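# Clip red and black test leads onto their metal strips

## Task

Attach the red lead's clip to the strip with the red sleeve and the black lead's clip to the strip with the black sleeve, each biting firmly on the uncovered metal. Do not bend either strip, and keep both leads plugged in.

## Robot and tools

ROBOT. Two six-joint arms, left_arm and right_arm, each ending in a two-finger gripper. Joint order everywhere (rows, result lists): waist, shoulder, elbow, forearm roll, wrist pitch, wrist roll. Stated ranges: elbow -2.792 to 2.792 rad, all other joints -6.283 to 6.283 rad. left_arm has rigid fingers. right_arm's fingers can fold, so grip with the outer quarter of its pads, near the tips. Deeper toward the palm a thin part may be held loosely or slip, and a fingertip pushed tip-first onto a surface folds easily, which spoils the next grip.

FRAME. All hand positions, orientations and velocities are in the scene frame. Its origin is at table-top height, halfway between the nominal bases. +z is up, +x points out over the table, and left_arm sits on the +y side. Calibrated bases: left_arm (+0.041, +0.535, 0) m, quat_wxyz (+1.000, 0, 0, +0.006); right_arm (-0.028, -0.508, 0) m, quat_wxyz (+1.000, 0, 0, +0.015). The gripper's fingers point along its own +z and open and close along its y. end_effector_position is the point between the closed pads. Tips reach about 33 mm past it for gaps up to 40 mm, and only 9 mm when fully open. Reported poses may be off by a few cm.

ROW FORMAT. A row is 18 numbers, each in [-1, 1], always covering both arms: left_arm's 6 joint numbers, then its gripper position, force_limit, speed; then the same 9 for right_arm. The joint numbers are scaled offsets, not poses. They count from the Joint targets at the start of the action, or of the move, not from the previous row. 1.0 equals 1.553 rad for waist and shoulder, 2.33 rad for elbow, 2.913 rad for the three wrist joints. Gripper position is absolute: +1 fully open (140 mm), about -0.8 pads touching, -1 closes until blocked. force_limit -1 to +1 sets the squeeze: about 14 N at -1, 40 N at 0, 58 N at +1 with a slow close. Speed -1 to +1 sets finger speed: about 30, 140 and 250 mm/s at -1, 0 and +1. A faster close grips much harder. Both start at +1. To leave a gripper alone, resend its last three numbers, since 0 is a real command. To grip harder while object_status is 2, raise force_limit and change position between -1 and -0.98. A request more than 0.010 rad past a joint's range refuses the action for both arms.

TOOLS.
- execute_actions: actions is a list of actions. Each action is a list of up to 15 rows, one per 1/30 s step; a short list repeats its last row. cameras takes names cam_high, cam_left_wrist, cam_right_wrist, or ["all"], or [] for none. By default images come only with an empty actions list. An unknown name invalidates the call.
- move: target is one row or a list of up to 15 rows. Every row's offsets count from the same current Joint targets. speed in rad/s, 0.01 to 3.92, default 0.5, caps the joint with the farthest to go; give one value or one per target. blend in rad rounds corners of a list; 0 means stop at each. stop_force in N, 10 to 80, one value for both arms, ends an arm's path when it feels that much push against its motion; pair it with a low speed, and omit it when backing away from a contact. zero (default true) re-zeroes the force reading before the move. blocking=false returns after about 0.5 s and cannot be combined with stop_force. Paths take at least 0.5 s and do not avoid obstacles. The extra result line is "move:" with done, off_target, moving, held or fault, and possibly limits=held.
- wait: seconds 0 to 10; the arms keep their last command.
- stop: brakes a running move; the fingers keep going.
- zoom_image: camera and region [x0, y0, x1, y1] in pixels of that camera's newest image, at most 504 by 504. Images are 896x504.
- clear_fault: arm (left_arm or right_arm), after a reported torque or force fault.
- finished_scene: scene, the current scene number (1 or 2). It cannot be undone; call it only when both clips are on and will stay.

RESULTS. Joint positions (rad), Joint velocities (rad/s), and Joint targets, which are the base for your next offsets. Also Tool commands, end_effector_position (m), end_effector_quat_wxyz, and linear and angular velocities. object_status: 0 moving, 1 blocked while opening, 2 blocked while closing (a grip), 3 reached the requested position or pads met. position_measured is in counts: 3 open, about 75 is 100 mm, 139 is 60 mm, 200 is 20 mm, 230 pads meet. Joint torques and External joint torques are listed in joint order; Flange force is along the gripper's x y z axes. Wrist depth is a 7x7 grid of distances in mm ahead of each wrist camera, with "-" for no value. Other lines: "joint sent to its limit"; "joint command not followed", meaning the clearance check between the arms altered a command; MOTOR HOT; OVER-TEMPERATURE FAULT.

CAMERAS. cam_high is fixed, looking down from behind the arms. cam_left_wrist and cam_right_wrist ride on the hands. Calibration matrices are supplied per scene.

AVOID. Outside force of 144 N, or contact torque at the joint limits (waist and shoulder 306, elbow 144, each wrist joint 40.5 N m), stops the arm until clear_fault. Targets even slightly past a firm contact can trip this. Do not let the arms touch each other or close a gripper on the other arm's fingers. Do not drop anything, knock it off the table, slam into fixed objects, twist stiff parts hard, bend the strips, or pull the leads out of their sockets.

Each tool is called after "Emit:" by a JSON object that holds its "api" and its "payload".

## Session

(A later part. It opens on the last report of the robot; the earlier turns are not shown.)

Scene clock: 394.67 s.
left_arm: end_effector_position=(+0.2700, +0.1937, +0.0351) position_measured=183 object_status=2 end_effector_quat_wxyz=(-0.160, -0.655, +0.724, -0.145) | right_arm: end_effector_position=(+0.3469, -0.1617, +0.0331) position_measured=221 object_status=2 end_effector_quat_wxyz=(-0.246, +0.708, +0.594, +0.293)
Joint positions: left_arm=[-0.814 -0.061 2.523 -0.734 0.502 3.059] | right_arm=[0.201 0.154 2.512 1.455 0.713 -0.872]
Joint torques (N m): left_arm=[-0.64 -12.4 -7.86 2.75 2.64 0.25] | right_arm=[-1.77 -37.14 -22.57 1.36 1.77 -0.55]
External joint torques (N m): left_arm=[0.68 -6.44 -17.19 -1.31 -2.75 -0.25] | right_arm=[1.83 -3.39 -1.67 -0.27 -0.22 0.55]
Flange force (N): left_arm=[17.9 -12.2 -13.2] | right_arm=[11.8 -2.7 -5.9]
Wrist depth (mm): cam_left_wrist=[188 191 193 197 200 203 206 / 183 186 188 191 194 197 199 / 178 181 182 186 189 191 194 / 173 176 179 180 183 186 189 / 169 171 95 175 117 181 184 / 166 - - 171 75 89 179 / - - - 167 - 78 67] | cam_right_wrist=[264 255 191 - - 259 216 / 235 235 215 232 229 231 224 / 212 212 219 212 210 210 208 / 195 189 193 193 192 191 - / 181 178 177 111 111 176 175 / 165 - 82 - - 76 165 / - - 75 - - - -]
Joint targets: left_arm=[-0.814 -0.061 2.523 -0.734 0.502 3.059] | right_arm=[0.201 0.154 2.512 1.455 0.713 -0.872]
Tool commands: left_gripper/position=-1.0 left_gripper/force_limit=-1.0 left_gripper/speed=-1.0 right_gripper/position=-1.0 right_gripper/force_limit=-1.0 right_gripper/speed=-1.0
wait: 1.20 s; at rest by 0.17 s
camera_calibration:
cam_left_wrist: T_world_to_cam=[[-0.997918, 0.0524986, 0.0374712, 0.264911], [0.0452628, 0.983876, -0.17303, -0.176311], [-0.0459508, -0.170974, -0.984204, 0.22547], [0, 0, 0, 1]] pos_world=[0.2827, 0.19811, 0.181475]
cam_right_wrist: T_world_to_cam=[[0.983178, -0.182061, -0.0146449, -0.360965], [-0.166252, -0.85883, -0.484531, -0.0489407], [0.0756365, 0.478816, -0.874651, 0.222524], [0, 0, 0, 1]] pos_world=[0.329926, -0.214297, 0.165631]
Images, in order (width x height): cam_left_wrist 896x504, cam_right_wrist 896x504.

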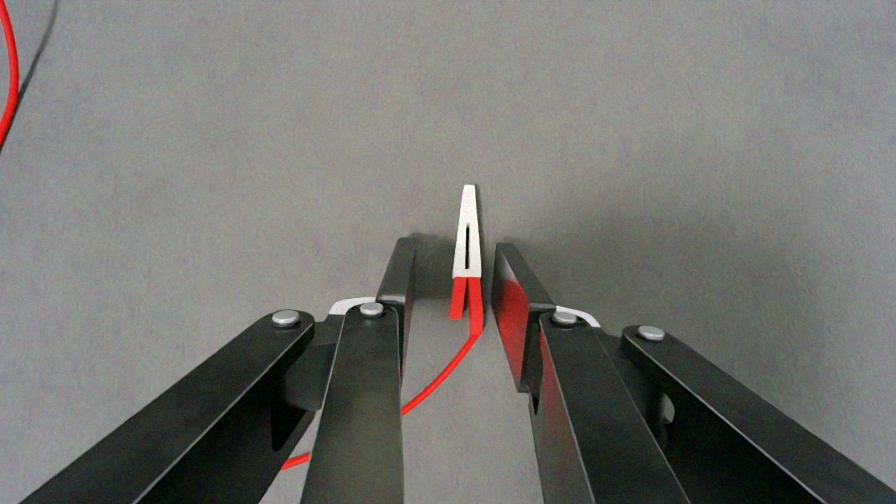

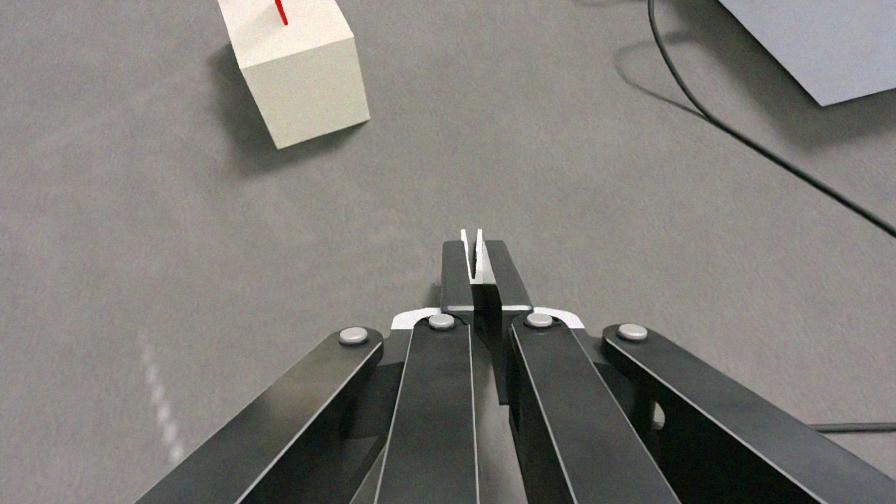

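Emit:
{"api": "move", "payload": {"target": [0,-0.0032,-0.0011,0.0025,0.002,-0.003,-0.5,-1,-1,0,0,0,0,0,0,-1,-1,-1], "speed": 0.05}}

Emit:
{"api": "move", "payload": {"target": [0,0,0,0,0,0,-1,-1,-1,0,0,0,0,0,0,-1,-1,-1]}}

Emit:
{"api": "wait", "payload": {"seconds": 1.0, "cameras": ["cam_left_wrist"]}}

Emit:
{"api": "zoom_image", "payload": {"camera": "cam_left_wrist", "region": [370, 140, 560, 360]}}

Scene clock: 405.00 s.
left_arm: end_effector_position=(+0.2700, +0.1933, +0.0377) position_measured=192 object_status=3 end_effector_quat_wxyz=(-0.161, -0.655, +0.724, -0.145) | right_arm: end_effector_position=(+0.3468, -0.1617, +0.0331) position_measured=221 object_status=2 end_effector_quat_wxyz=(-0.246, +0.708, +0.594, +0.293)
Joint positions: left_arm=[-0.814 -0.066 2.521 -0.726 0.508 3.051] | right_arm=[0.201 0.154 2.512 1.455 0.713 -0.872]
Joint torques (N m): left_arm=[2.29 -24.61 -22.83 1.59 -0.13 0.64] | right_arm=[-1.64 -37.22 -22.62 1.38 1.79 -0.52]
External joint torques (N m): left_arm=[-2.26 6.05 -2.5 -0.13 0.01 -0.64] | right_arm=[1.84 -3.4 -1.49 -0.32 -0.22 0.52]
Flange force (N): left_arm=[10.1 -6.1 14.0] | right_arm=[11.6 -3.0 -6.1]
Wrist depth (mm): cam_left_wrist=[190 193 196 199 203 205 209 / 185 188 190 193 196 200 203 / 181 182 185 188 191 194 196 / 176 178 180 183 186 188 191 / 171 173 94 172 110 184 186 / 168 - - 173 75 85 181 / - - - 169 - 71 176] | cam_right_wrist=[- 254 191 - 256 252 216 / - 234 - 236 - - 226 / - 210 211 206 209 204 207 / 193 - 192 189 192 191 191 / - 178 177 111 113 176 175 / 165 167 82 - - 76 165 / - - 75 - - - -]
Joint targets: left_arm=[-0.814 -0.066 2.520 -0.726 0.508 3.050] | right_arm=[0.201 0.154 2.512 1.455 0.713 -0.872]
move: done

Scene clock: 405.80 s.
left_arm: end_effector_position=(+0.2700, +0.1933, +0.0377) position_measured=215 object_status=0 end_effector_quat_wxyz=(-0.161, -0.655, +0.724, -0.145) | right_arm: end_effector_position=(+0.3468, -0.1617, +0.0331) position_measured=221 object_status=2 end_effector_quat_wxyz=(-0.246, +0.708, +0.594, +0.293)
Joint positions: left_arm=[-0.814 -0.066 2.52 -0.726 0.508 3.05] | right_arm=[0.201 0.154 2.512 1.455 0.713 -0.872]
Joint torques (N m): left_arm=[2.41 -24.47 -22.56 1.6 0.01 0.35] | right_arm=[-1.74 -37.25 -22.7 1.34 1.77 -0.51]
External joint torques (N m): left_arm=[-2.38 5.86 -2.82 -0.13 -0.13 -0.35] | right_arm=[1.72 -2.95 -1.58 -0.25 -0.22 0.51]
Flange force (N): left_arm=[9.6 -6.5 14.7] | right_arm=[10.8 -2.3 -5.0]
Wrist depth (mm): cam_left_wrist=[191 193 196 199 203 206 209 / 186 188 190 193 196 199 203 / 181 182 186 188 191 194 197 / 176 178 180 181 186 189 192 / 171 173 176 105 101 183 187 / 167 76 86 - 82 180 181 / - - - - - 69 177] | cam_right_wrist=[266 253 195 266 258 257 216 / - 242 216 233 230 228 226 / 216 209 - 207 216 212 208 / 195 195 188 193 188 189 195 / - 175 177 111 117 182 - / 165 - 82 - - 76 161 / - - 75 - - - -]
Joint targets: left_arm=[-0.814 -0.066 2.520 -0.726 0.508 3.050] | right_arm=[0.201 0.154 2.512 1.455 0.713 -0.872]
move: done

Scene clock: 406.80 s.
left_arm: end_effector_position=(+0.2700, +0.1933, +0.0377) position_measured=215 object_status=2 end_effector_quat_wxyz=(-0.161, -0.655, +0.724, -0.145) | right_arm: end_effector_position=(+0.3468, -0.1617, +0.0331) position_measured=221 object_status=2 end_effector_quat_wxyz=(-0.246, +0.708, +0.594, +0.293)
Joint positions: left_arm=[-0.814 -0.066 2.52 -0.726 0.508 3.05] | right_arm=[0.201 0.154 2.512 1.455 0.713 -0.872]
Joint torques (N m): left_arm=[1.93 -24.32 -22.64 1.52 -0.01 0.33] | right_arm=[-1.85 -37.49 -22.62 1.34 1.76 -0.54]
External joint torques (N m): left_arm=[-1.92 5.86 -2.72 -0.05 -0.1 -0.33] | right_arm=[1.83 -3 -1.57 -0.26 -0.21 0.54]
Flange force (N): left_arm=[8.6 -7.4 14.0] | right_arm=[11.2 -2.5 -5.1]
Wrist depth (mm): cam_left_wrist=[190 193 196 199 203 206 209 / 185 188 190 193 197 200 203 / 180 182 186 188 191 194 197 / 176 178 181 181 186 189 192 / 171 173 177 105 105 183 186 / 167 77 86 172 82 179 181 / - - - - - 69 177] | cam_right_wrist=[- 254 191 253 257 254 216 / 230 229 213 233 230 229 225 / 212 212 210 209 209 207 - / 193 193 193 155 192 191 191 / 181 178 177 111 110 178 175 / 165 - 82 - - 76 163 / - - 75 - - - -]
Joint targets: left_arm=[-0.814 -0.066 2.520 -0.726 0.508 3.050] | right_arm=[0.201 0.154 2.512 1.455 0.713 -0.872]
Tool commands: left_gripper/position=-1.0 left_gripper/force_limit=-1.0 left_gripper/speed=-1.0 right_gripper/position=-1.0 right_gripper/force_limit=-1.0 right_gripper/speed=-1.0
wait: 1.00 s; at rest by 0.17 s
camera_calibration:
cam_left_wrist: T_world_to_cam=[[-0.997895, 0.0527763, 0.0376893, 0.264827], [0.0454608, 0.983723, -0.173846, -0.175446], [-0.0462508, -0.171767, -0.984051, 0.228197], [0, 0, 0, 1]] pos_world=[0.2828, 0.19781, 0.184076]
Images, in order (width x height): cam_left_wrist 896x504.

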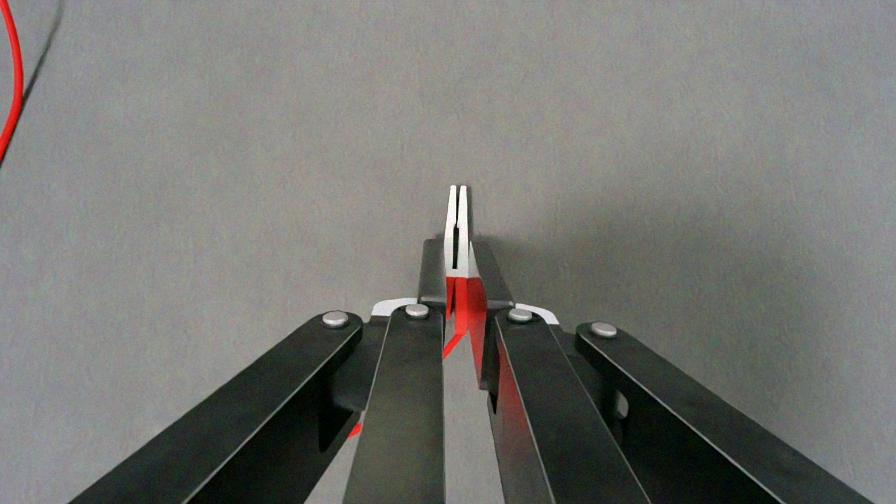

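Scaled by 2.291 from the camera's 896x504 image, which has a finer 1280x720 frame.

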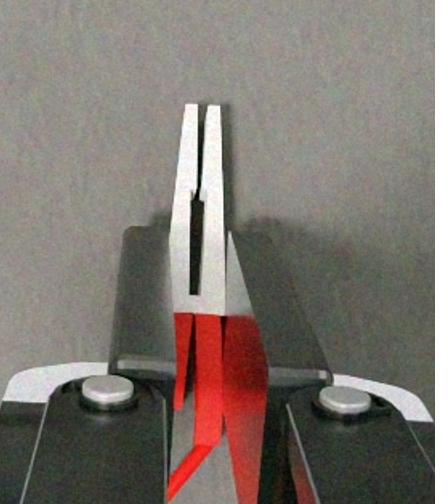

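Emit:
{"api": "move", "payload": {"target": [0,0,0,0,0,0,-0.97,0.1,-1,0,0,0,0,0,0,-1,-1,-1]}}

Emit:
{"api": "wait", "payload": {"seconds": 1.0, "cameras": ["cam_left_wrist"]}}

Emit:
{"api": "zoom_image", "payload": {"camera": "cam_left_wrist", "region": [400, 170, 520, 340]}}

Scene clock: 414.37 s.
left_arm: end_effector_position=(+0.2700, +0.1933, +0.0377) position_measured=218 object_status=0 end_effector_quat_wxyz=(-0.161, -0.655, +0.724, -0.145) | right_arm: end_effector_position=(+0.3468, -0.1617, +0.0331) position_measured=221 object_status=2 end_effector_quat_wxyz=(-0.246, +0.708, +0.594, +0.293)
Joint positions: left_arm=[-0.814 -0.066 2.52 -0.726 0.508 3.05] | right_arm=[0.201 0.154 2.512 1.455 0.713 -0.872]
Joint torques (N m): left_arm=[1.98 -22.62 -21.14 1.69 -0.01 0.41] | right_arm=[-1.79 -37.08 -22.6 1.35 1.73 -0.54]
External joint torques (N m): left_arm=[-1.97 4.2 -4.14 -0.22 -0.1 -0.41] | right_arm=[1.81 -3.42 -1.8 -0.26 -0.18 0.54]
Flange force (N): left_arm=[10.4 -6.5 9.8] | right_arm=[11.9 -2.6 -6.0]
Wrist depth (mm): cam_left_wrist=[190 193 196 199 203 210 209 / 186 188 190 193 197 199 203 / 181 183 186 188 191 194 197 / 176 178 181 181 186 188 191 / 171 173 176 102 105 183 186 / 168 169 80 172 83 180 181 / - - - - - 68 177] | cam_right_wrist=[- - 193 - 254 252 217 / - 233 211 - 236 231 226 / - 215 211 - 207 209 209 / 193 192 195 156 195 191 188 / 181 177 175 111 106 176 176 / 165 - 82 - - 76 164 / - - 75 - - - -]
Joint targets: left_arm=[-0.814 -0.066 2.520 -0.726 0.508 3.050] | right_arm=[0.201 0.154 2.512 1.455 0.713 -0.872]
move: done

Scene clock: 415.37 s.
left_arm: end_effector_position=(+0.2700, +0.1933, +0.0377) position_measured=218 object_status=2 end_effector_quat_wxyz=(-0.161, -0.655, +0.724, -0.145) | right_arm: end_effector_position=(+0.3468, -0.1617, +0.0331) position_measured=221 object_status=2 end_effector_quat_wxyz=(-0.246, +0.708, +0.594, +0.293)
Joint positions: left_arm=[-0.814 -0.066 2.52 -0.726 0.508 3.05] | right_arm=[0.201 0.154 2.512 1.455 0.713 -0.872]
Joint torques (N m): left_arm=[2.04 -22.47 -21.15 1.79 -0.05 0.42] | right_arm=[-1.5 -37.25 -22.67 1.4 1.79 -0.52]
External joint torques (N m): left_arm=[-2.03 3.92 -4.23 -0.34 -0.07 -0.42] | right_arm=[1.41 -3.16 -1.82 -0.3 -0.25 0.52]
Flange force (N): left_arm=[10.5 -6.2 9.4] | right_arm=[10.8 -1.8 -6.2]
Wrist depth (mm): cam_left_wrist=[191 193 196 199 203 206 209 / 186 188 190 193 196 199 203 / 181 183 185 188 191 194 197 / 176 178 181 181 186 188 192 / 171 173 176 102 104 183 186 / 168 170 80 172 83 179 181 / - - - - - 68 176] | cam_right_wrist=[- 259 194 260 258 251 217 / 239 233 211 - 231 232 225 / 212 211 211 - 209 209 206 / - 193 193 140 192 194 191 / 181 178 177 111 99 176 175 / 162 - 82 - - 76 165 / - - 75 - - - -]
Joint targets: left_arm=[-0.814 -0.066 2.520 -0.726 0.508 3.050] | right_arm=[0.201 0.154 2.512 1.455 0.713 -0.872]
Tool commands: left_gripper/position=-0.97 left_gripper/force_limit=+0.1 left_gripper/speed=-1.0 right_gripper/position=-1.0 right_gripper/force_limit=-1.0 right_gripper/speed=-1.0
wait: 1.00 s; at rest by 0.17 s
camera_calibration:
cam_left_wrist: T_world_to_cam=[[-0.997895, 0.0527763, 0.0376893, 0.264728], [0.0454608, 0.983723, -0.173846, -0.175441], [-0.0462508, -0.171767, -0.984051, 0.228193], [0, 0, 0, 1]] pos_world=[0.2827, 0.19781, 0.184076]
Images, in order (width x height): cam_left_wrist 896x504.

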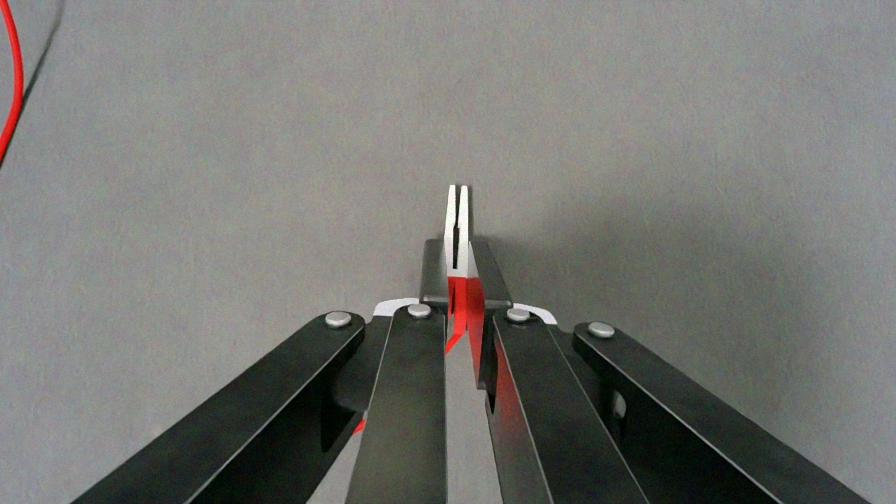

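Scaled by 2.965 from the camera's 896x504 image, which has a finer 1280x720 frame.

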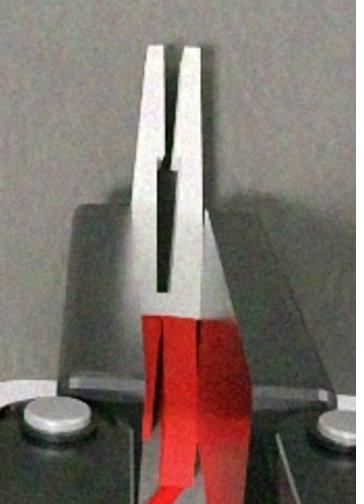

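Emit:
{"api": "move", "payload": {"target": [0,0,0,0,0,0,-1,0.7,-1,0,0,0,0,0,0,-1,-1,-1]}}

Emit:
{"api": "wait", "payload": {"seconds": 0.7, "cameras": ["cam_left_wrist"]}}

Emit:
{"api": "zoom_image", "payload": {"camera": "cam_left_wrist", "region": [400, 170, 520, 340]}}

Scene clock: 422.70 s.
left_arm: end_effector_position=(+0.2700, +0.1933, +0.0377) position_measured=219 object_status=2 end_effector_quat_wxyz=(-0.161, -0.655, +0.724, -0.145) | right_arm: end_effector_position=(+0.3469, -0.1617, +0.0331) position_measured=221 object_status=2 end_effector_quat_wxyz=(-0.246, +0.708, +0.594, +0.293)
Joint positions: left_arm=[-0.814 -0.066 2.52 -0.726 0.508 3.05] | right_arm=[0.201 0.154 2.512 1.455 0.713 -0.872]
Joint torques (N m): left_arm=[1.94 -21.82 -20.46 1.8 0.12 0.39] | right_arm=[-1.79 -37.2 -22.57 1.38 1.78 -0.53]
External joint torques (N m): left_arm=[-1.92 3.29 -4.93 -0.33 -0.23 -0.39] | right_arm=[1.89 -3.42 -1.73 -0.3 -0.22 0.53]
Flange force (N): left_arm=[11.0 -6.4 8.0] | right_arm=[12.0 -2.7 -5.9]
Wrist depth (mm): cam_left_wrist=[191 193 196 199 203 206 210 / 185 188 190 194 197 200 202 / 181 182 186 188 191 194 197 / 176 178 181 181 186 189 192 / 171 173 176 102 105 183 187 / 167 169 79 172 83 180 181 / - - - - - 68 177] | cam_right_wrist=[- 254 193 - 257 251 217 / 234 234 209 - 233 230 225 / 213 212 209 208 209 209 208 / 194 194 192 186 194 191 191 / 181 177 178 111 110 173 176 / 165 167 82 - - 76 165 / - - 75 - - - -]
Joint targets: left_arm=[-0.814 -0.066 2.520 -0.726 0.508 3.050] | right_arm=[0.201 0.154 2.512 1.455 0.713 -0.872]
move: done

Scene clock: 423.40 s.
left_arm: end_effector_position=(+0.2700, +0.1933, +0.0377) position_measured=219 object_status=2 end_effector_quat_wxyz=(-0.161, -0.655, +0.724, -0.145) | right_arm: end_effector_position=(+0.3469, -0.1617, +0.0331) position_measured=221 object_status=2 end_effector_quat_wxyz=(-0.246, +0.708, +0.594, +0.293)
Joint positions: left_arm=[-0.814 -0.066 2.52 -0.726 0.508 3.05] | right_arm=[0.201 0.154 2.512 1.455 0.713 -0.872]
Joint torques (N m): left_arm=[1.87 -22.05 -20.47 1.78 0.07 0.38] | right_arm=[-1.85 -37.27 -22.59 1.36 1.78 -0.54]
External joint torques (N m): left_arm=[-1.85 3.55 -4.85 -0.32 -0.19 -0.38] | right_arm=[1.8 -3.26 -1.64 -0.27 -0.23 0.54]
Flange force (N): left_arm=[10.7 -6.8 8.4] | right_arm=[11.5 -2.6 -5.6]
Wrist depth (mm): cam_left_wrist=[190 193 196 196 203 206 209 / 186 188 190 194 196 199 203 / 181 182 186 188 191 194 197 / 176 178 181 181 186 189 191 / 171 174 176 102 105 183 186 / 168 169 79 172 82 179 181 / - - - - - 68 177] | cam_right_wrist=[- - 194 261 257 253 217 / - 228 214 231 233 231 - / 213 212 211 211 - 209 209 / 193 193 192 186 192 192 191 / 181 - 178 111 117 176 174 / 165 167 82 - - 76 165 / - - 75 - - - -]
Joint targets: left_arm=[-0.814 -0.066 2.520 -0.726 0.508 3.050] | right_arm=[0.201 0.154 2.512 1.455 0.713 -0.872]
Tool commands: left_gripper/position=-1.0 left_gripper/force_limit=+0.7 left_gripper/speed=-1.0 right_gripper/position=-1.0 right_gripper/force_limit=-1.0 right_gripper/speed=-1.0
wait: 0.70 s; at rest by 0.17 s
camera_calibration:
cam_left_wrist: T_world_to_cam=[[-0.997895, 0.0527763, 0.0376893, 0.264827], [0.0454608, 0.983723, -0.173846, -0.175446], [-0.0462508, -0.171767, -0.984051, 0.228197], [0, 0, 0, 1]] pos_world=[0.2828, 0.19781, 0.184076]
Images, in order (width x height): cam_left_wrist 896x504.

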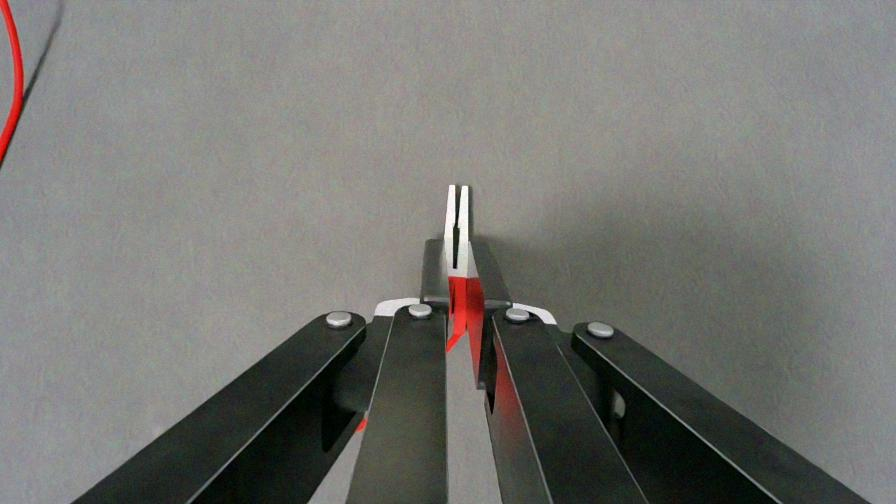

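Scaled by 2.965 from the camera's 896x504 image, which has a finer 1280x720 frame.

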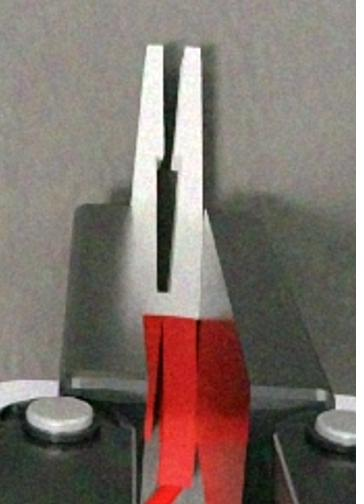

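Emit:
{"api": "move", "payload": {"target": [[0,0,0,0,0,0,-0.5,-1,-1,0,0,0,0,0,0,-1,-1,-1],[0.0058,-0.0015,0.001,0,0,0,-0.5,-1,-1,0,0,0,0,0,0,-1,-1,-1],[0.0058,-0.0015,0.001,0,0,0,-1,-1,-1,0,0,0,0,0,0,-1,-1,-1]], "speed": 0.05}}

Emit:
{"api": "wait", "payload": {"seconds": 0.8, "cameras": ["cam_left_wrist"]}}

Emit:
{"api": "zoom_image", "payload": {"camera": "cam_left_wrist", "region": [400, 170, 520, 340]}}

Scene clock: 440.37 s.
left_arm: end_effector_position=(+0.2721, +0.1964, +0.0376) position_measured=216 object_status=2 end_effector_quat_wxyz=(-0.160, -0.658, +0.721, -0.146) | right_arm: end_effector_position=(+0.3469, -0.1617, +0.0331) position_measured=221 object_status=2 end_effector_quat_wxyz=(-0.246, +0.708, +0.594, +0.293)
Joint positions: left_arm=[-0.805 -0.068 2.523 -0.726 0.508 3.05] | right_arm=[0.201 0.154 2.512 1.455 0.713 -0.872]
Joint torques (N m): left_arm=[2.23 -23.6 -22.35 1.59 0.24 0.41] | right_arm=[-1.77 -37.44 -22.5 1.34 1.76 -0.53]
External joint torques (N m): left_arm=[-2.18 5.17 -3.05 -0.12 -0.36 -0.41] | right_arm=[1.81 -3.17 -1.68 -0.25 -0.21 0.53]
Flange force (N): left_arm=[9.8 -5.9 13.2] | right_arm=[11.4 -2.5 -5.4]
Wrist depth (mm): cam_left_wrist=[190 193 196 199 203 206 209 / 186 188 190 193 197 200 203 / 181 183 185 188 191 194 197 / 176 178 181 181 186 189 192 / 171 173 176 103 105 183 186 / 167 169 85 172 83 180 182 / - - - - - 68 175] | cam_right_wrist=[- 261 196 265 256 257 217 / 231 233 217 233 234 231 226 / 213 212 - 209 207 209 207 / 194 198 - 189 191 196 187 / 181 - 177 111 114 - 174 / 165 - 82 - - 76 164 / - - 75 - - - -]
Joint targets: left_arm=[-0.805 -0.068 2.523 -0.726 0.508 3.050] | right_arm=[0.201 0.154 2.512 1.455 0.713 -0.872]
move: done

Scene clock: 441.17 s.
left_arm: end_effector_position=(+0.2721, +0.1964, +0.0376) position_measured=216 object_status=2 end_effector_quat_wxyz=(-0.160, -0.658, +0.721, -0.146) | right_arm: end_effector_position=(+0.3469, -0.1617, +0.0331) position_measured=221 object_status=2 end_effector_quat_wxyz=(-0.246, +0.708, +0.594, +0.293)
Joint positions: left_arm=[-0.805 -0.068 2.523 -0.726 0.508 3.05] | right_arm=[0.201 0.154 2.512 1.455 0.713 -0.872]
Joint torques (N m): left_arm=[2.42 -23.51 -22.35 1.53 0.2 0.46] | right_arm=[-1.57 -37.29 -22.58 1.34 1.74 -0.54]
External joint torques (N m): left_arm=[-2.38 5.15 -3.05 -0.05 -0.32 -0.46] | right_arm=[1.75 -3.3 -1.66 -0.28 -0.18 0.54]
Flange force (N): left_arm=[10.5 -5.4 12.9] | right_arm=[11.5 -2.5 -5.9]
Wrist depth (mm): cam_left_wrist=[191 193 196 199 203 206 209 / 186 188 190 193 196 199 203 / 181 182 185 188 191 194 197 / 176 178 181 181 186 189 192 / 171 173 176 103 99 183 186 / 167 169 85 172 83 180 181 / - - - - - 69 177] | cam_right_wrist=[281 267 190 257 256 256 211 / - 229 213 232 237 - 226 / 212 219 215 210 204 - 209 / 194 193 192 192 191 - 191 / 180 175 180 111 113 174 178 / 165 167 82 - - 76 167 / - - 75 - - - -]
Joint targets: left_arm=[-0.805 -0.068 2.523 -0.726 0.508 3.050] | right_arm=[0.201 0.154 2.512 1.455 0.713 -0.872]
Tool commands: left_gripper/position=-1.0 left_gripper/force_limit=-1.0 left_gripper/speed=-1.0 right_gripper/position=-1.0 right_gripper/force_limit=-1.0 right_gripper/speed=-1.0
wait: 0.80 s; at rest by 0.17 s
camera_calibration:
cam_left_wrist: T_world_to_cam=[[-0.998333, 0.04376, 0.0376366, 0.268525], [0.0365814, 0.984091, -0.173859, -0.176262], [-0.0446459, -0.172192, -0.984051, 0.228369], [0, 0, 0, 1]] pos_world=[0.284721, 0.20103, 0.183976]
Images, in order (width x height): cam_left_wrist 896x504.

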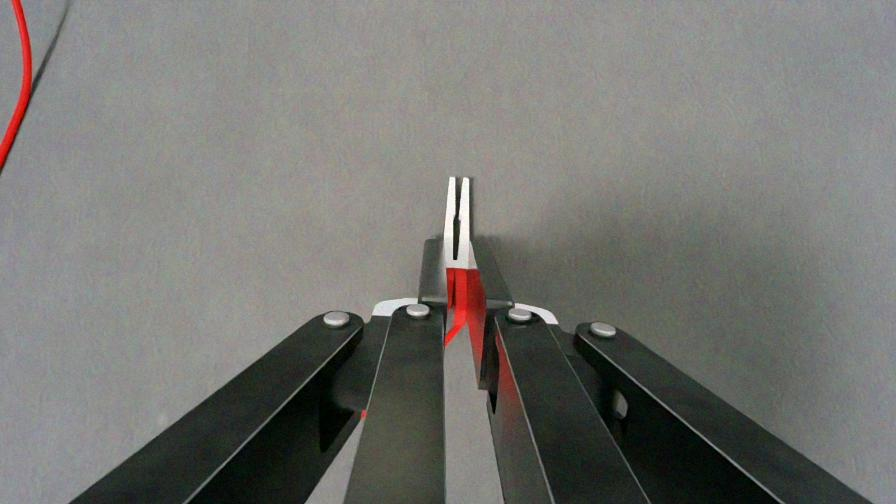

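Scaled by 2.965 from the camera's 896x504 image, which has a finer 1280x720 frame.

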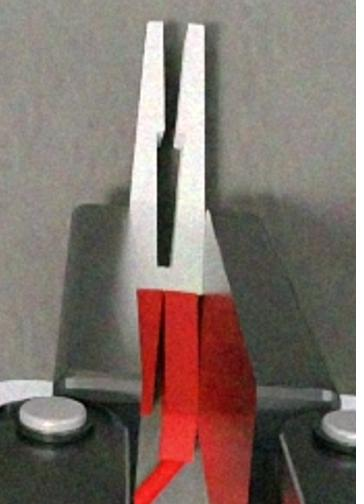

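Emit:
{"api": "move", "payload": {"target": [[0,0,0,0,0,0,-0.97,0.2,-1,0,0,0,0,0,0,-0.5,-1,-1],[0,0,0,0,0,0,-0.97,0.2,-1,0,-0.0863,-0.0184,-0.0666,0.013,0.0889,-0.5,-1,-1],[-0.0,-0.1507,-0.0738,0.097,0.1182,-0.1222,-0.97,0.2,-1,-0.515,-0.0863,-0.0184,-0.0666,0.013,0.0889,-0.5,-1,-1]], "speed": [0.3,0.3,0.4], "cameras": ["cam_left_wrist","cam_high"]}}

Emit:
{"api": "zoom_image", "payload": {"camera": "cam_left_wrist", "region": [400, 150, 520, 340]}}

Scene clock: 532.57 s.
left_arm: end_effector_position=(+0.2715, +0.1969, +0.1860) position_measured=219 object_status=2 end_effector_quat_wxyz=(-0.160, -0.658, +0.721, -0.146) | right_arm: end_effector_position=(+0.4818, -0.5357, +0.0931) position_measured=192 object_status=3 end_effector_quat_wxyz=(-0.113, +0.883, +0.272, +0.366)
Joint positions: left_arm=[-0.805 -0.302 2.351 -0.444 0.852 2.695] | right_arm=[-0.599 0.02 2.469 1.261 0.751 -0.613]
Joint torques (N m): left_arm=[2.41 -12.17 -34.85 2.55 -0.22 0.46] | right_arm=[-1.79 -29.58 -28.27 2.17 1.49 -0.56]
External joint torques (N m): left_arm=[-2.36 5.67 -2.58 0.1 -0.31 -0.46] | right_arm=[2.02 -2.85 -1.81 -0.24 -0.32 0.56]
Flange force (N): left_arm=[13.1 -6.1 8.7] | right_arm=[10.7 -3.8 -3.5]
Wrist depth (mm): cam_left_wrist=[300 349 352 357 367 374 380 / 289 339 346 348 356 363 372 / 281 331 337 342 345 353 358 / 317 322 327 176 337 342 346 / 311 315 320 101 327 331 337 / 304 - 79 - 83 326 328 / - - - - - 68 322] | cam_right_wrist=[- 355 - 354 348 - - / - 313 325 315 296 313 - / - 293 - 288 285 283 297 / - 257 - 264 259 260 - / 243 242 242 117 115 235 - / 225 224 95 223 - 95 225 / - - - - - - -]
Joint targets: left_arm=[-0.805 -0.302 2.351 -0.444 0.852 2.695] | right_arm=[-0.599 0.020 2.469 1.261 0.751 -0.613]
move: done
camera_calibration:
cam_left_wrist: T_world_to_cam=[[-0.998275, 0.0445392, 0.038243, 0.262043], [0.0372743, 0.984177, -0.17322, -0.151359], [-0.045353, -0.171496, -0.98414, 0.374553], [0, 0, 0, 1]] pos_world=[0.28422, 0.201528, 0.332373]
Images, in order (width x height): cam_high 896x504, cam_left_wrist 896x504.

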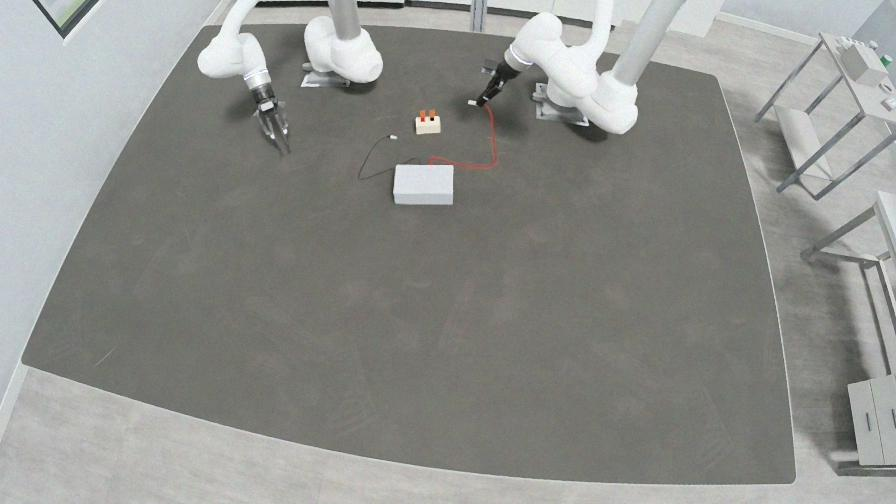

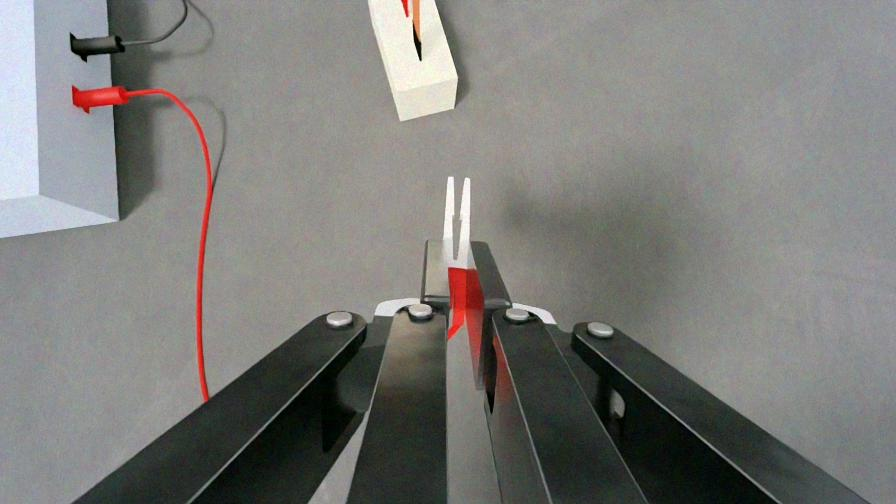

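Scaled by 2.653 from the camera's 896x504 image, which has a finer 1280x720 frame.

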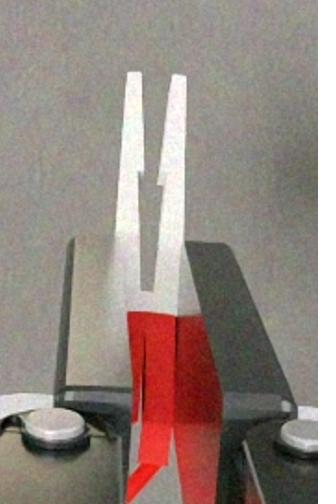

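Emit:
{"api": "move", "payload": {"target": [-0.2936,0.5409,-0.3807,0.1753,0.3374,-0.3536,-0.97,0.2,-1,0,0,0,0,0,0,-0.5,-1,-1], "speed": 0.4, "cameras": ["cam_left_wrist","cam_high"]}}

Emit:
{"api": "zoom_image", "payload": {"camera": "cam_left_wrist", "region": [380, 130, 540, 340]}}

Emit:
{"api": "zoom_image", "payload": {"camera": "cam_high", "region": [380, 60, 520, 180]}}

Scene clock: 542.27 s.
left_arm: end_effector_position=(+0.2881, -0.0290, +0.1969) position_measured=219 object_status=2 end_effector_quat_wxyz=(-0.214, +0.734, -0.587, -0.267) | right_arm: end_effector_position=(+0.4818, -0.5358, +0.0931) position_measured=192 object_status=3 end_effector_quat_wxyz=(-0.113, +0.883, +0.272, +0.366)
Joint positions: left_arm=[-1.261 0.538 1.464 0.067 1.835 1.665] | right_arm=[-0.599 0.02 2.469 1.261 0.751 -0.613]
Joint torques (N m): left_arm=[2.74 -99.21 -33.99 4.05 1.92 0.42] | right_arm=[-1.76 -29.33 -28.17 2.17 1.51 -0.5]
External joint torques (N m): left_arm=[-2.63 8.78 -2.8 0.05 -0.17 -0.42] | right_arm=[1.73 -2.81 -1.67 -0.23 -0.35 0.5]
Flange force (N): left_arm=[17.5 0.8 -9.7] | right_arm=[9.7 -3.6 -3.7]
Wrist depth (mm): cam_left_wrist=[259 270 270 228 265 264 263 / 282 316 314 266 300 305 305 / 381 379 357 359 368 350 362 / 441 471 477 175 455 451 446 / 642 626 550 101 120 598 582 / - - 79 - 83 790 2108 / - - - - - 68 1984] | cam_right_wrist=[351 352 357 338 359 360 358 / - - 317 315 313 - - / - 283 294 287 - 286 282 / 257 258 256 265 257 260 253 / 250 246 242 110 115 243 240 / - - 95 221 - 94 222 / - - - 212 - - -]
Joint targets: left_arm=[-1.261 0.538 1.464 0.067 1.835 1.665] | right_arm=[-0.599 0.020 2.469 1.261 0.751 -0.613]
move: done
camera_calibration:
cam_left_wrist: T_world_to_cam=[[-0.961879, -0.272143, -0.0269558, 0.281482], [-0.177738, 0.547196, 0.817916, -0.0735483], [-0.20784, 0.791527, -0.574706, 0.341342], [0, 0, 0, 1]] pos_world=[0.328624, -0.153333, 0.263916]
Images, in order (width x height): cam_high 896x504, cam_left_wrist 896x504.

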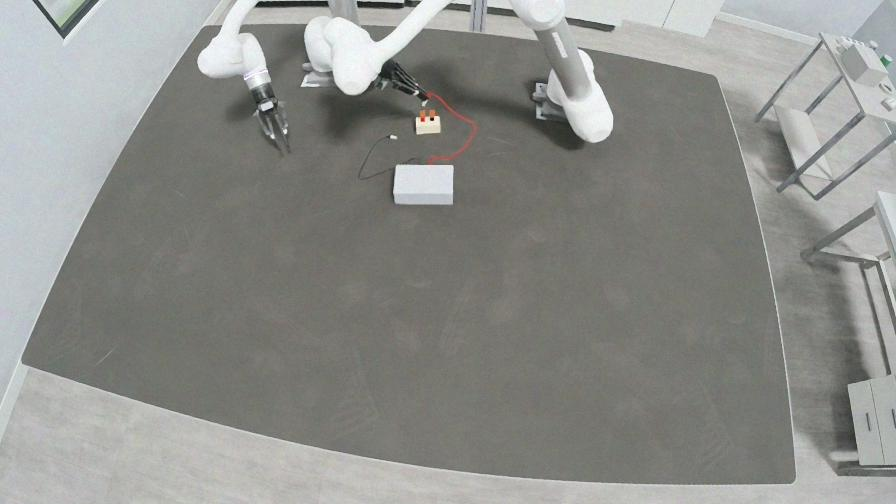

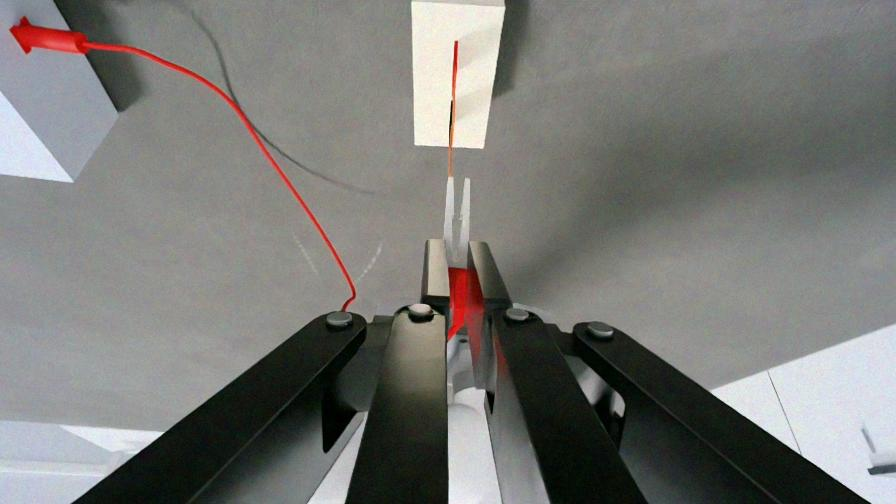

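Scaled by 2.400 from the camera's 896x504 image, which has a finer 1280x720 frame.

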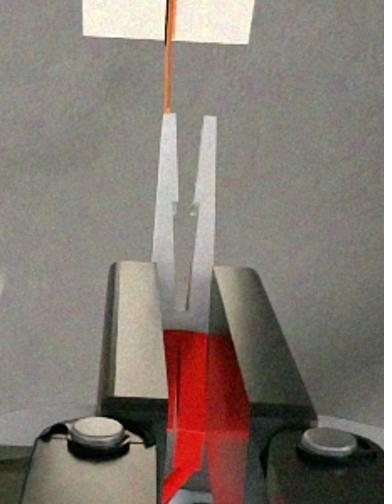

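Scaled by 3.600 from the camera's 896x504 image, which has a finer 1280x720 frame.

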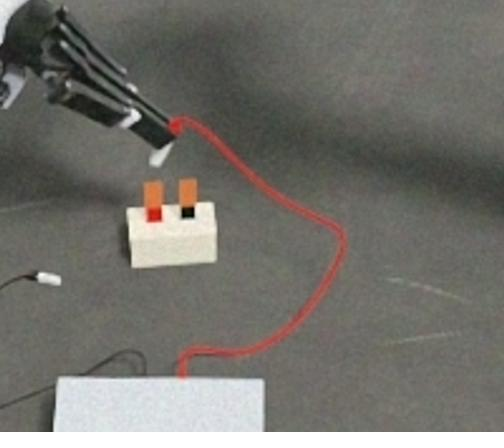

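Emit:
{"api": "move", "payload": {"target": [0.0064,-0.01,0.0109,0.0022,-0.0037,0.003,-0.97,0.2,-1,0,0,0,0,0,0,-0.5,-1,-1], "speed": 0.1}}

Emit:
{"api": "move", "payload": {"target": [-0.0008,0.0179,-0.0027,-0.0004,-0.0074,-0.001,-0.97,0.2,-1,0,0,0,0,0,0,-0.5,-1,-1], "speed": 0.06, "stop_force": 10, "cameras": ["cam_left_wrist","cam_high"]}}

Emit:
{"api": "zoom_image", "payload": {"camera": "cam_left_wrist", "region": [380, 30, 540, 290]}}

Emit:
{"api": "zoom_image", "payload": {"camera": "cam_high", "region": [400, 80, 480, 150]}}

Scene clock: 598.57 s.
left_arm: end_effector_position=(+0.2923, -0.0161, +0.1967) position_measured=219 object_status=2 end_effector_quat_wxyz=(-0.214, +0.734, -0.587, -0.267) | right_arm: end_effector_position=(+0.4818, -0.5358, +0.0931) position_measured=192 object_status=3 end_effector_quat_wxyz=(-0.113, +0.883, +0.272, +0.366)
Joint positions: left_arm=[-1.252 0.522 1.489 0.073 1.824 1.673] | right_arm=[-0.599 0.02 2.469 1.261 0.751 -0.613]
Joint torques (N m): left_arm=[2.05 -100.4 -34.47 4.1 1.78 0.37] | right_arm=[-1.84 -29.44 -28.2 2.2 1.5 -0.56]
External joint torques (N m): left_arm=[-2.13 11.79 -2.16 -0.01 -0.03 -0.37] | right_arm=[1.87 -2.6 -1.78 -0.27 -0.33 0.56]
Flange force (N): left_arm=[21.2 -0.4 -9.5] | right_arm=[10.1 -3.3 -3.4]
Wrist depth (mm): cam_left_wrist=[258 270 269 228 265 264 262 / 276 315 312 266 307 305 305 / 384 380 373 359 368 364 361 / 481 474 466 417 451 449 446 / 636 623 548 101 532 589 630 / - - 79 - 83 2512 2207 / - - - - - 68 2018] | cam_right_wrist=[354 354 348 - 355 - - / - 319 - 314 309 315 - / - 291 284 278 285 284 285 / 264 267 262 266 262 264 260 / 243 - 241 117 115 97 - / 224 - 95 - - 95 223 / - - - 206 - - -]
Joint targets: left_arm=[-1.251 0.522 1.489 0.073 1.824 1.673] | right_arm=[-0.599 0.020 2.469 1.261 0.751 -0.613]
move: done

Scene clock: 599.93 s.
left_arm: end_effector_position=(+0.2945, -0.0255, +0.1770) position_measured=219 object_status=2 end_effector_quat_wxyz=(-0.214, +0.734, -0.587, -0.267) | right_arm: end_effector_position=(+0.4818, -0.5358, +0.0931) position_measured=192 object_status=3 end_effector_quat_wxyz=(-0.113, +0.883, +0.272, +0.366)
Joint positions: left_arm=[-1.253 0.55 1.483 0.072 1.803 1.67] | right_arm=[-0.599 0.02 2.469 1.261 0.751 -0.613]
Joint torques (N m): left_arm=[2.21 -99.66 -33.52 3.94 1.95 0.41] | right_arm=[-1.82 -29.52 -28.28 2.21 1.5 -0.52]
External joint torques (N m): left_arm=[-2.22 8.79 -2.71 0.11 -0.21 -0.41] | right_arm=[1.84 -2.88 -1.89 -0.26 -0.33 0.52]
Flange force (N): left_arm=[17.6 0.2 -8.8] | right_arm=[10.3 -3.5 -3.8]
Wrist depth (mm): cam_left_wrist=[241 251 248 203 246 244 243 / 274 292 290 235 285 284 281 / 327 363 346 329 341 338 334 / 445 438 433 388 404 412 415 / 564 - 509 101 105 543 537 / 865 - 79 - 83 727 2166 / - - - - - 68 2036] | cam_right_wrist=[359 - 354 - 359 - 351 / - 318 316 - - - - / 290 - 286 286 285 - 282 / - 264 260 - 261 - - / - - 242 111 115 - - / 224 - 95 218 - 94 221 / - - - - - - -]
Joint targets: left_arm=[-1.253 0.550 1.483 0.072 1.803 1.670] | right_arm=[-0.599 0.020 2.469 1.261 0.751 -0.613]
move: done
camera_calibration:
cam_left_wrist: T_world_to_cam=[[-0.961881, -0.272117, -0.0271478, 0.288081], [-0.177956, 0.547464, 0.817688, -0.0579085], [-0.207644, 0.79135, -0.575021, 0.328588], [0, 0, 0, 1]] pos_world=[0.335024, -0.149934, 0.244117]
Images, in order (width x height): cam_high 896x504, cam_left_wrist 896x504.

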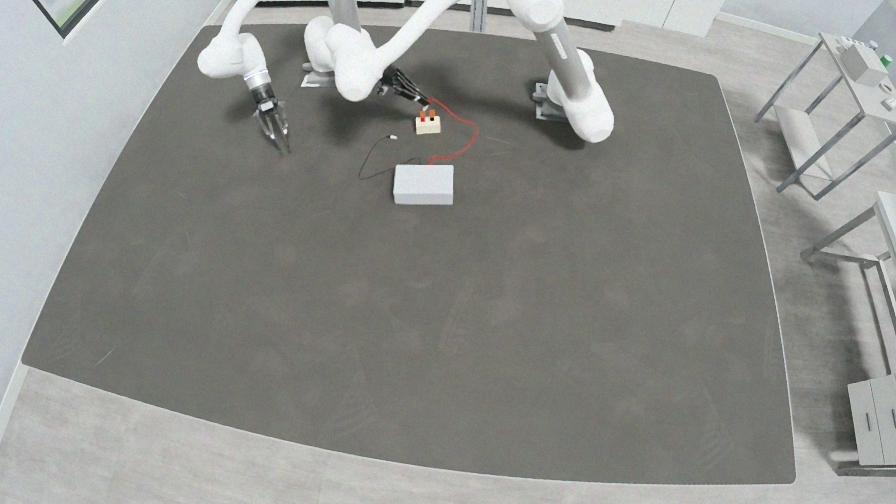

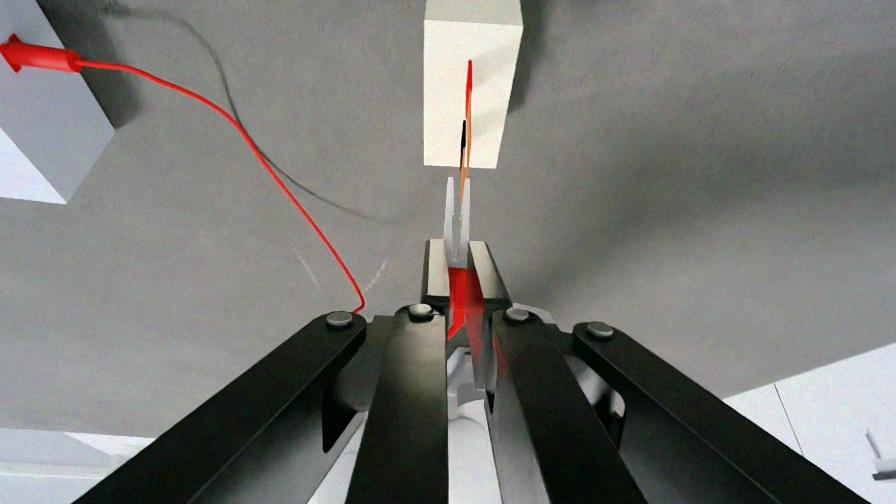

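Scaled by 1.938 from the camera's 896x504 image, which has a finer 1280x720 frame.

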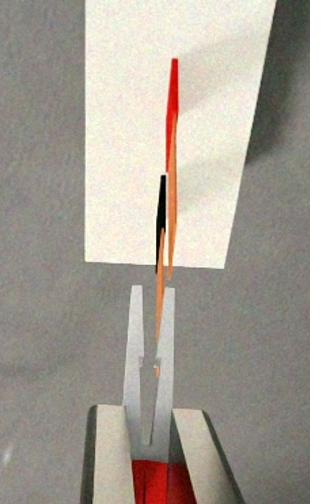

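Scaled by 6.300 from the camera's 896x504 image, which has a finer 1280x720 frame.

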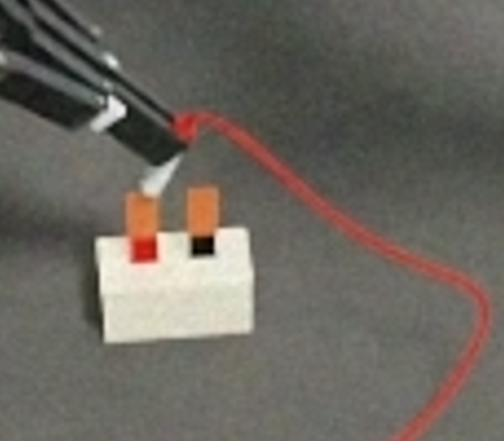

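Emit:
{"api": "move", "payload": {"target": [-0.0021,-0.0041,0.0044,-0.0007,-0.0015,-0.001,-0.97,0.2,-1,0,0,0,0,0,0,-0.5,-1,-1], "speed": 0.05, "cameras": ["cam_left_wrist","cam_high"]}}

Emit:
{"api": "zoom_image", "payload": {"camera": "cam_left_wrist", "region": [410, 40, 510, 270]}}

Emit:
{"api": "zoom_image", "payload": {"camera": "cam_high", "region": [400, 90, 460, 140]}}

Scene clock: 618.07 s.
left_arm: end_effector_position=(+0.2907, -0.0226, +0.1770) position_measured=219 object_status=2 end_effector_quat_wxyz=(-0.213, +0.734, -0.587, -0.267) | right_arm: end_effector_position=(+0.4818, -0.5358, +0.0931) position_measured=192 object_status=3 end_effector_quat_wxyz=(-0.113, +0.883, +0.272, +0.366)
Joint positions: left_arm=[-1.256 0.544 1.493 0.07 1.798 1.668] | right_arm=[-0.599 0.02 2.469 1.261 0.751 -0.613]
Joint torques (N m): left_arm=[2.2 -99.15 -34.86 4.01 2.03 0.43] | right_arm=[-1.84 -29.42 -28.24 2.2 1.5 -0.55]
External joint torques (N m): left_arm=[-2.2 8.87 -1.34 0.02 -0.29 -0.43] | right_arm=[1.94 -2.87 -1.79 -0.26 -0.33 0.55]
Flange force (N): left_arm=[15.9 0.8 -5.7] | right_arm=[10.5 -3.7 -3.7]
Wrist depth (mm): cam_left_wrist=[247 251 249 202 245 244 243 / 276 282 289 250 286 283 281 / 340 350 346 332 340 339 334 / 434 436 432 176 - 416 412 / 587 548 508 101 101 517 535 / 884 - 79 - 83 2778 2018 / - - - - - 68 2001] | cam_right_wrist=[- 375 - 352 353 - - / 325 - - 323 320 311 306 / 284 - - 279 - 289 284 / 263 264 257 266 249 266 264 / 242 239 242 118 115 - - / 224 224 95 - - 94 216 / - - - 205 - - -]
Joint targets: left_arm=[-1.256 0.544 1.493 0.070 1.798 1.667] | right_arm=[-0.599 0.020 2.469 1.261 0.751 -0.613]
move: done
camera_calibration:
cam_left_wrist: T_world_to_cam=[[-0.961985, -0.271752, -0.0271065, 0.285322], [-0.177848, 0.548044, 0.817324, -0.0601706], [-0.207254, 0.791074, -0.575541, 0.325442], [0, 0, 0, 1]] pos_world=[0.331224, -0.146936, 0.244218]
Images, in order (width x height): cam_high 896x504, cam_left_wrist 896x504.

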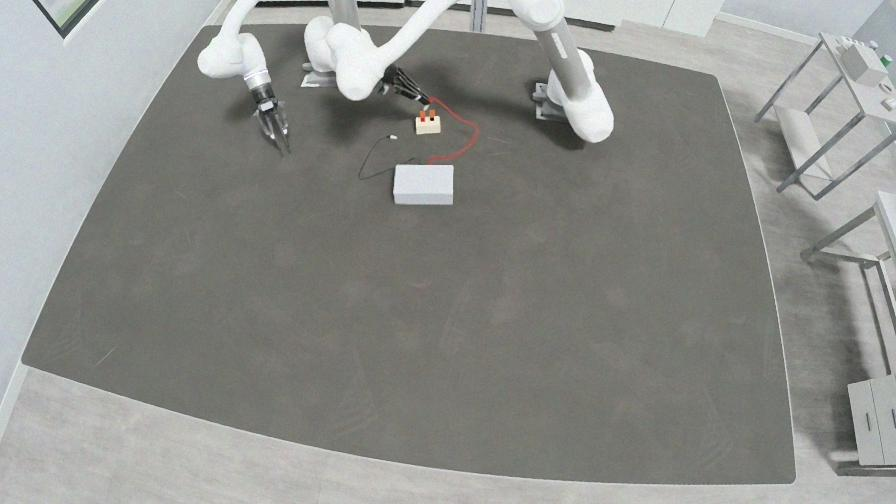

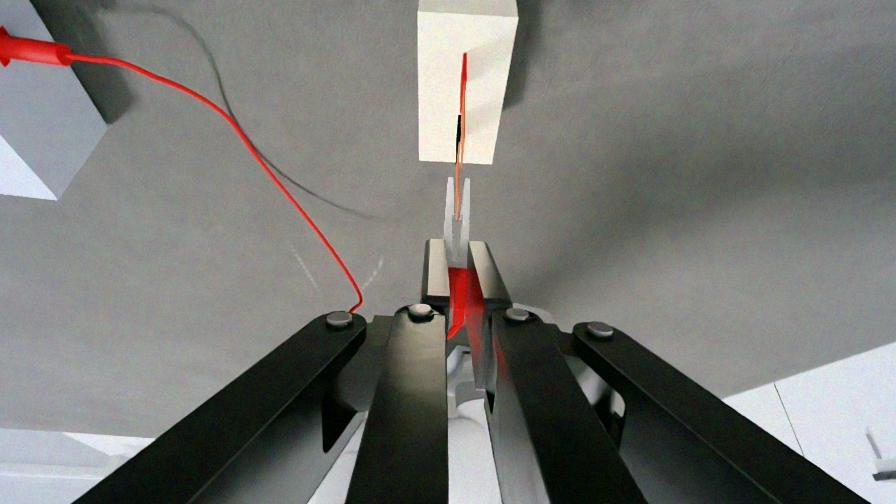

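Scaled by 2.191 from the camera's 896x504 image, which has a finer 1280x720 frame.

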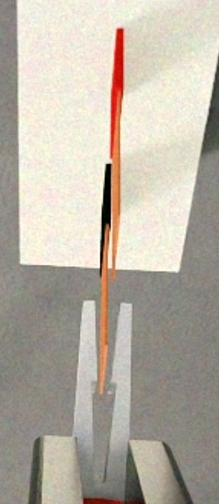

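Scaled by 8.400 from the camera's 896x504 image, which has a finer 1280x720 frame.

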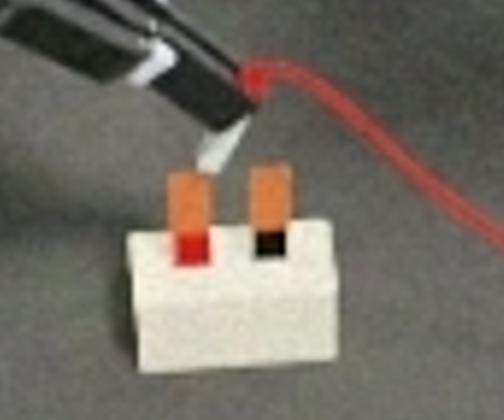

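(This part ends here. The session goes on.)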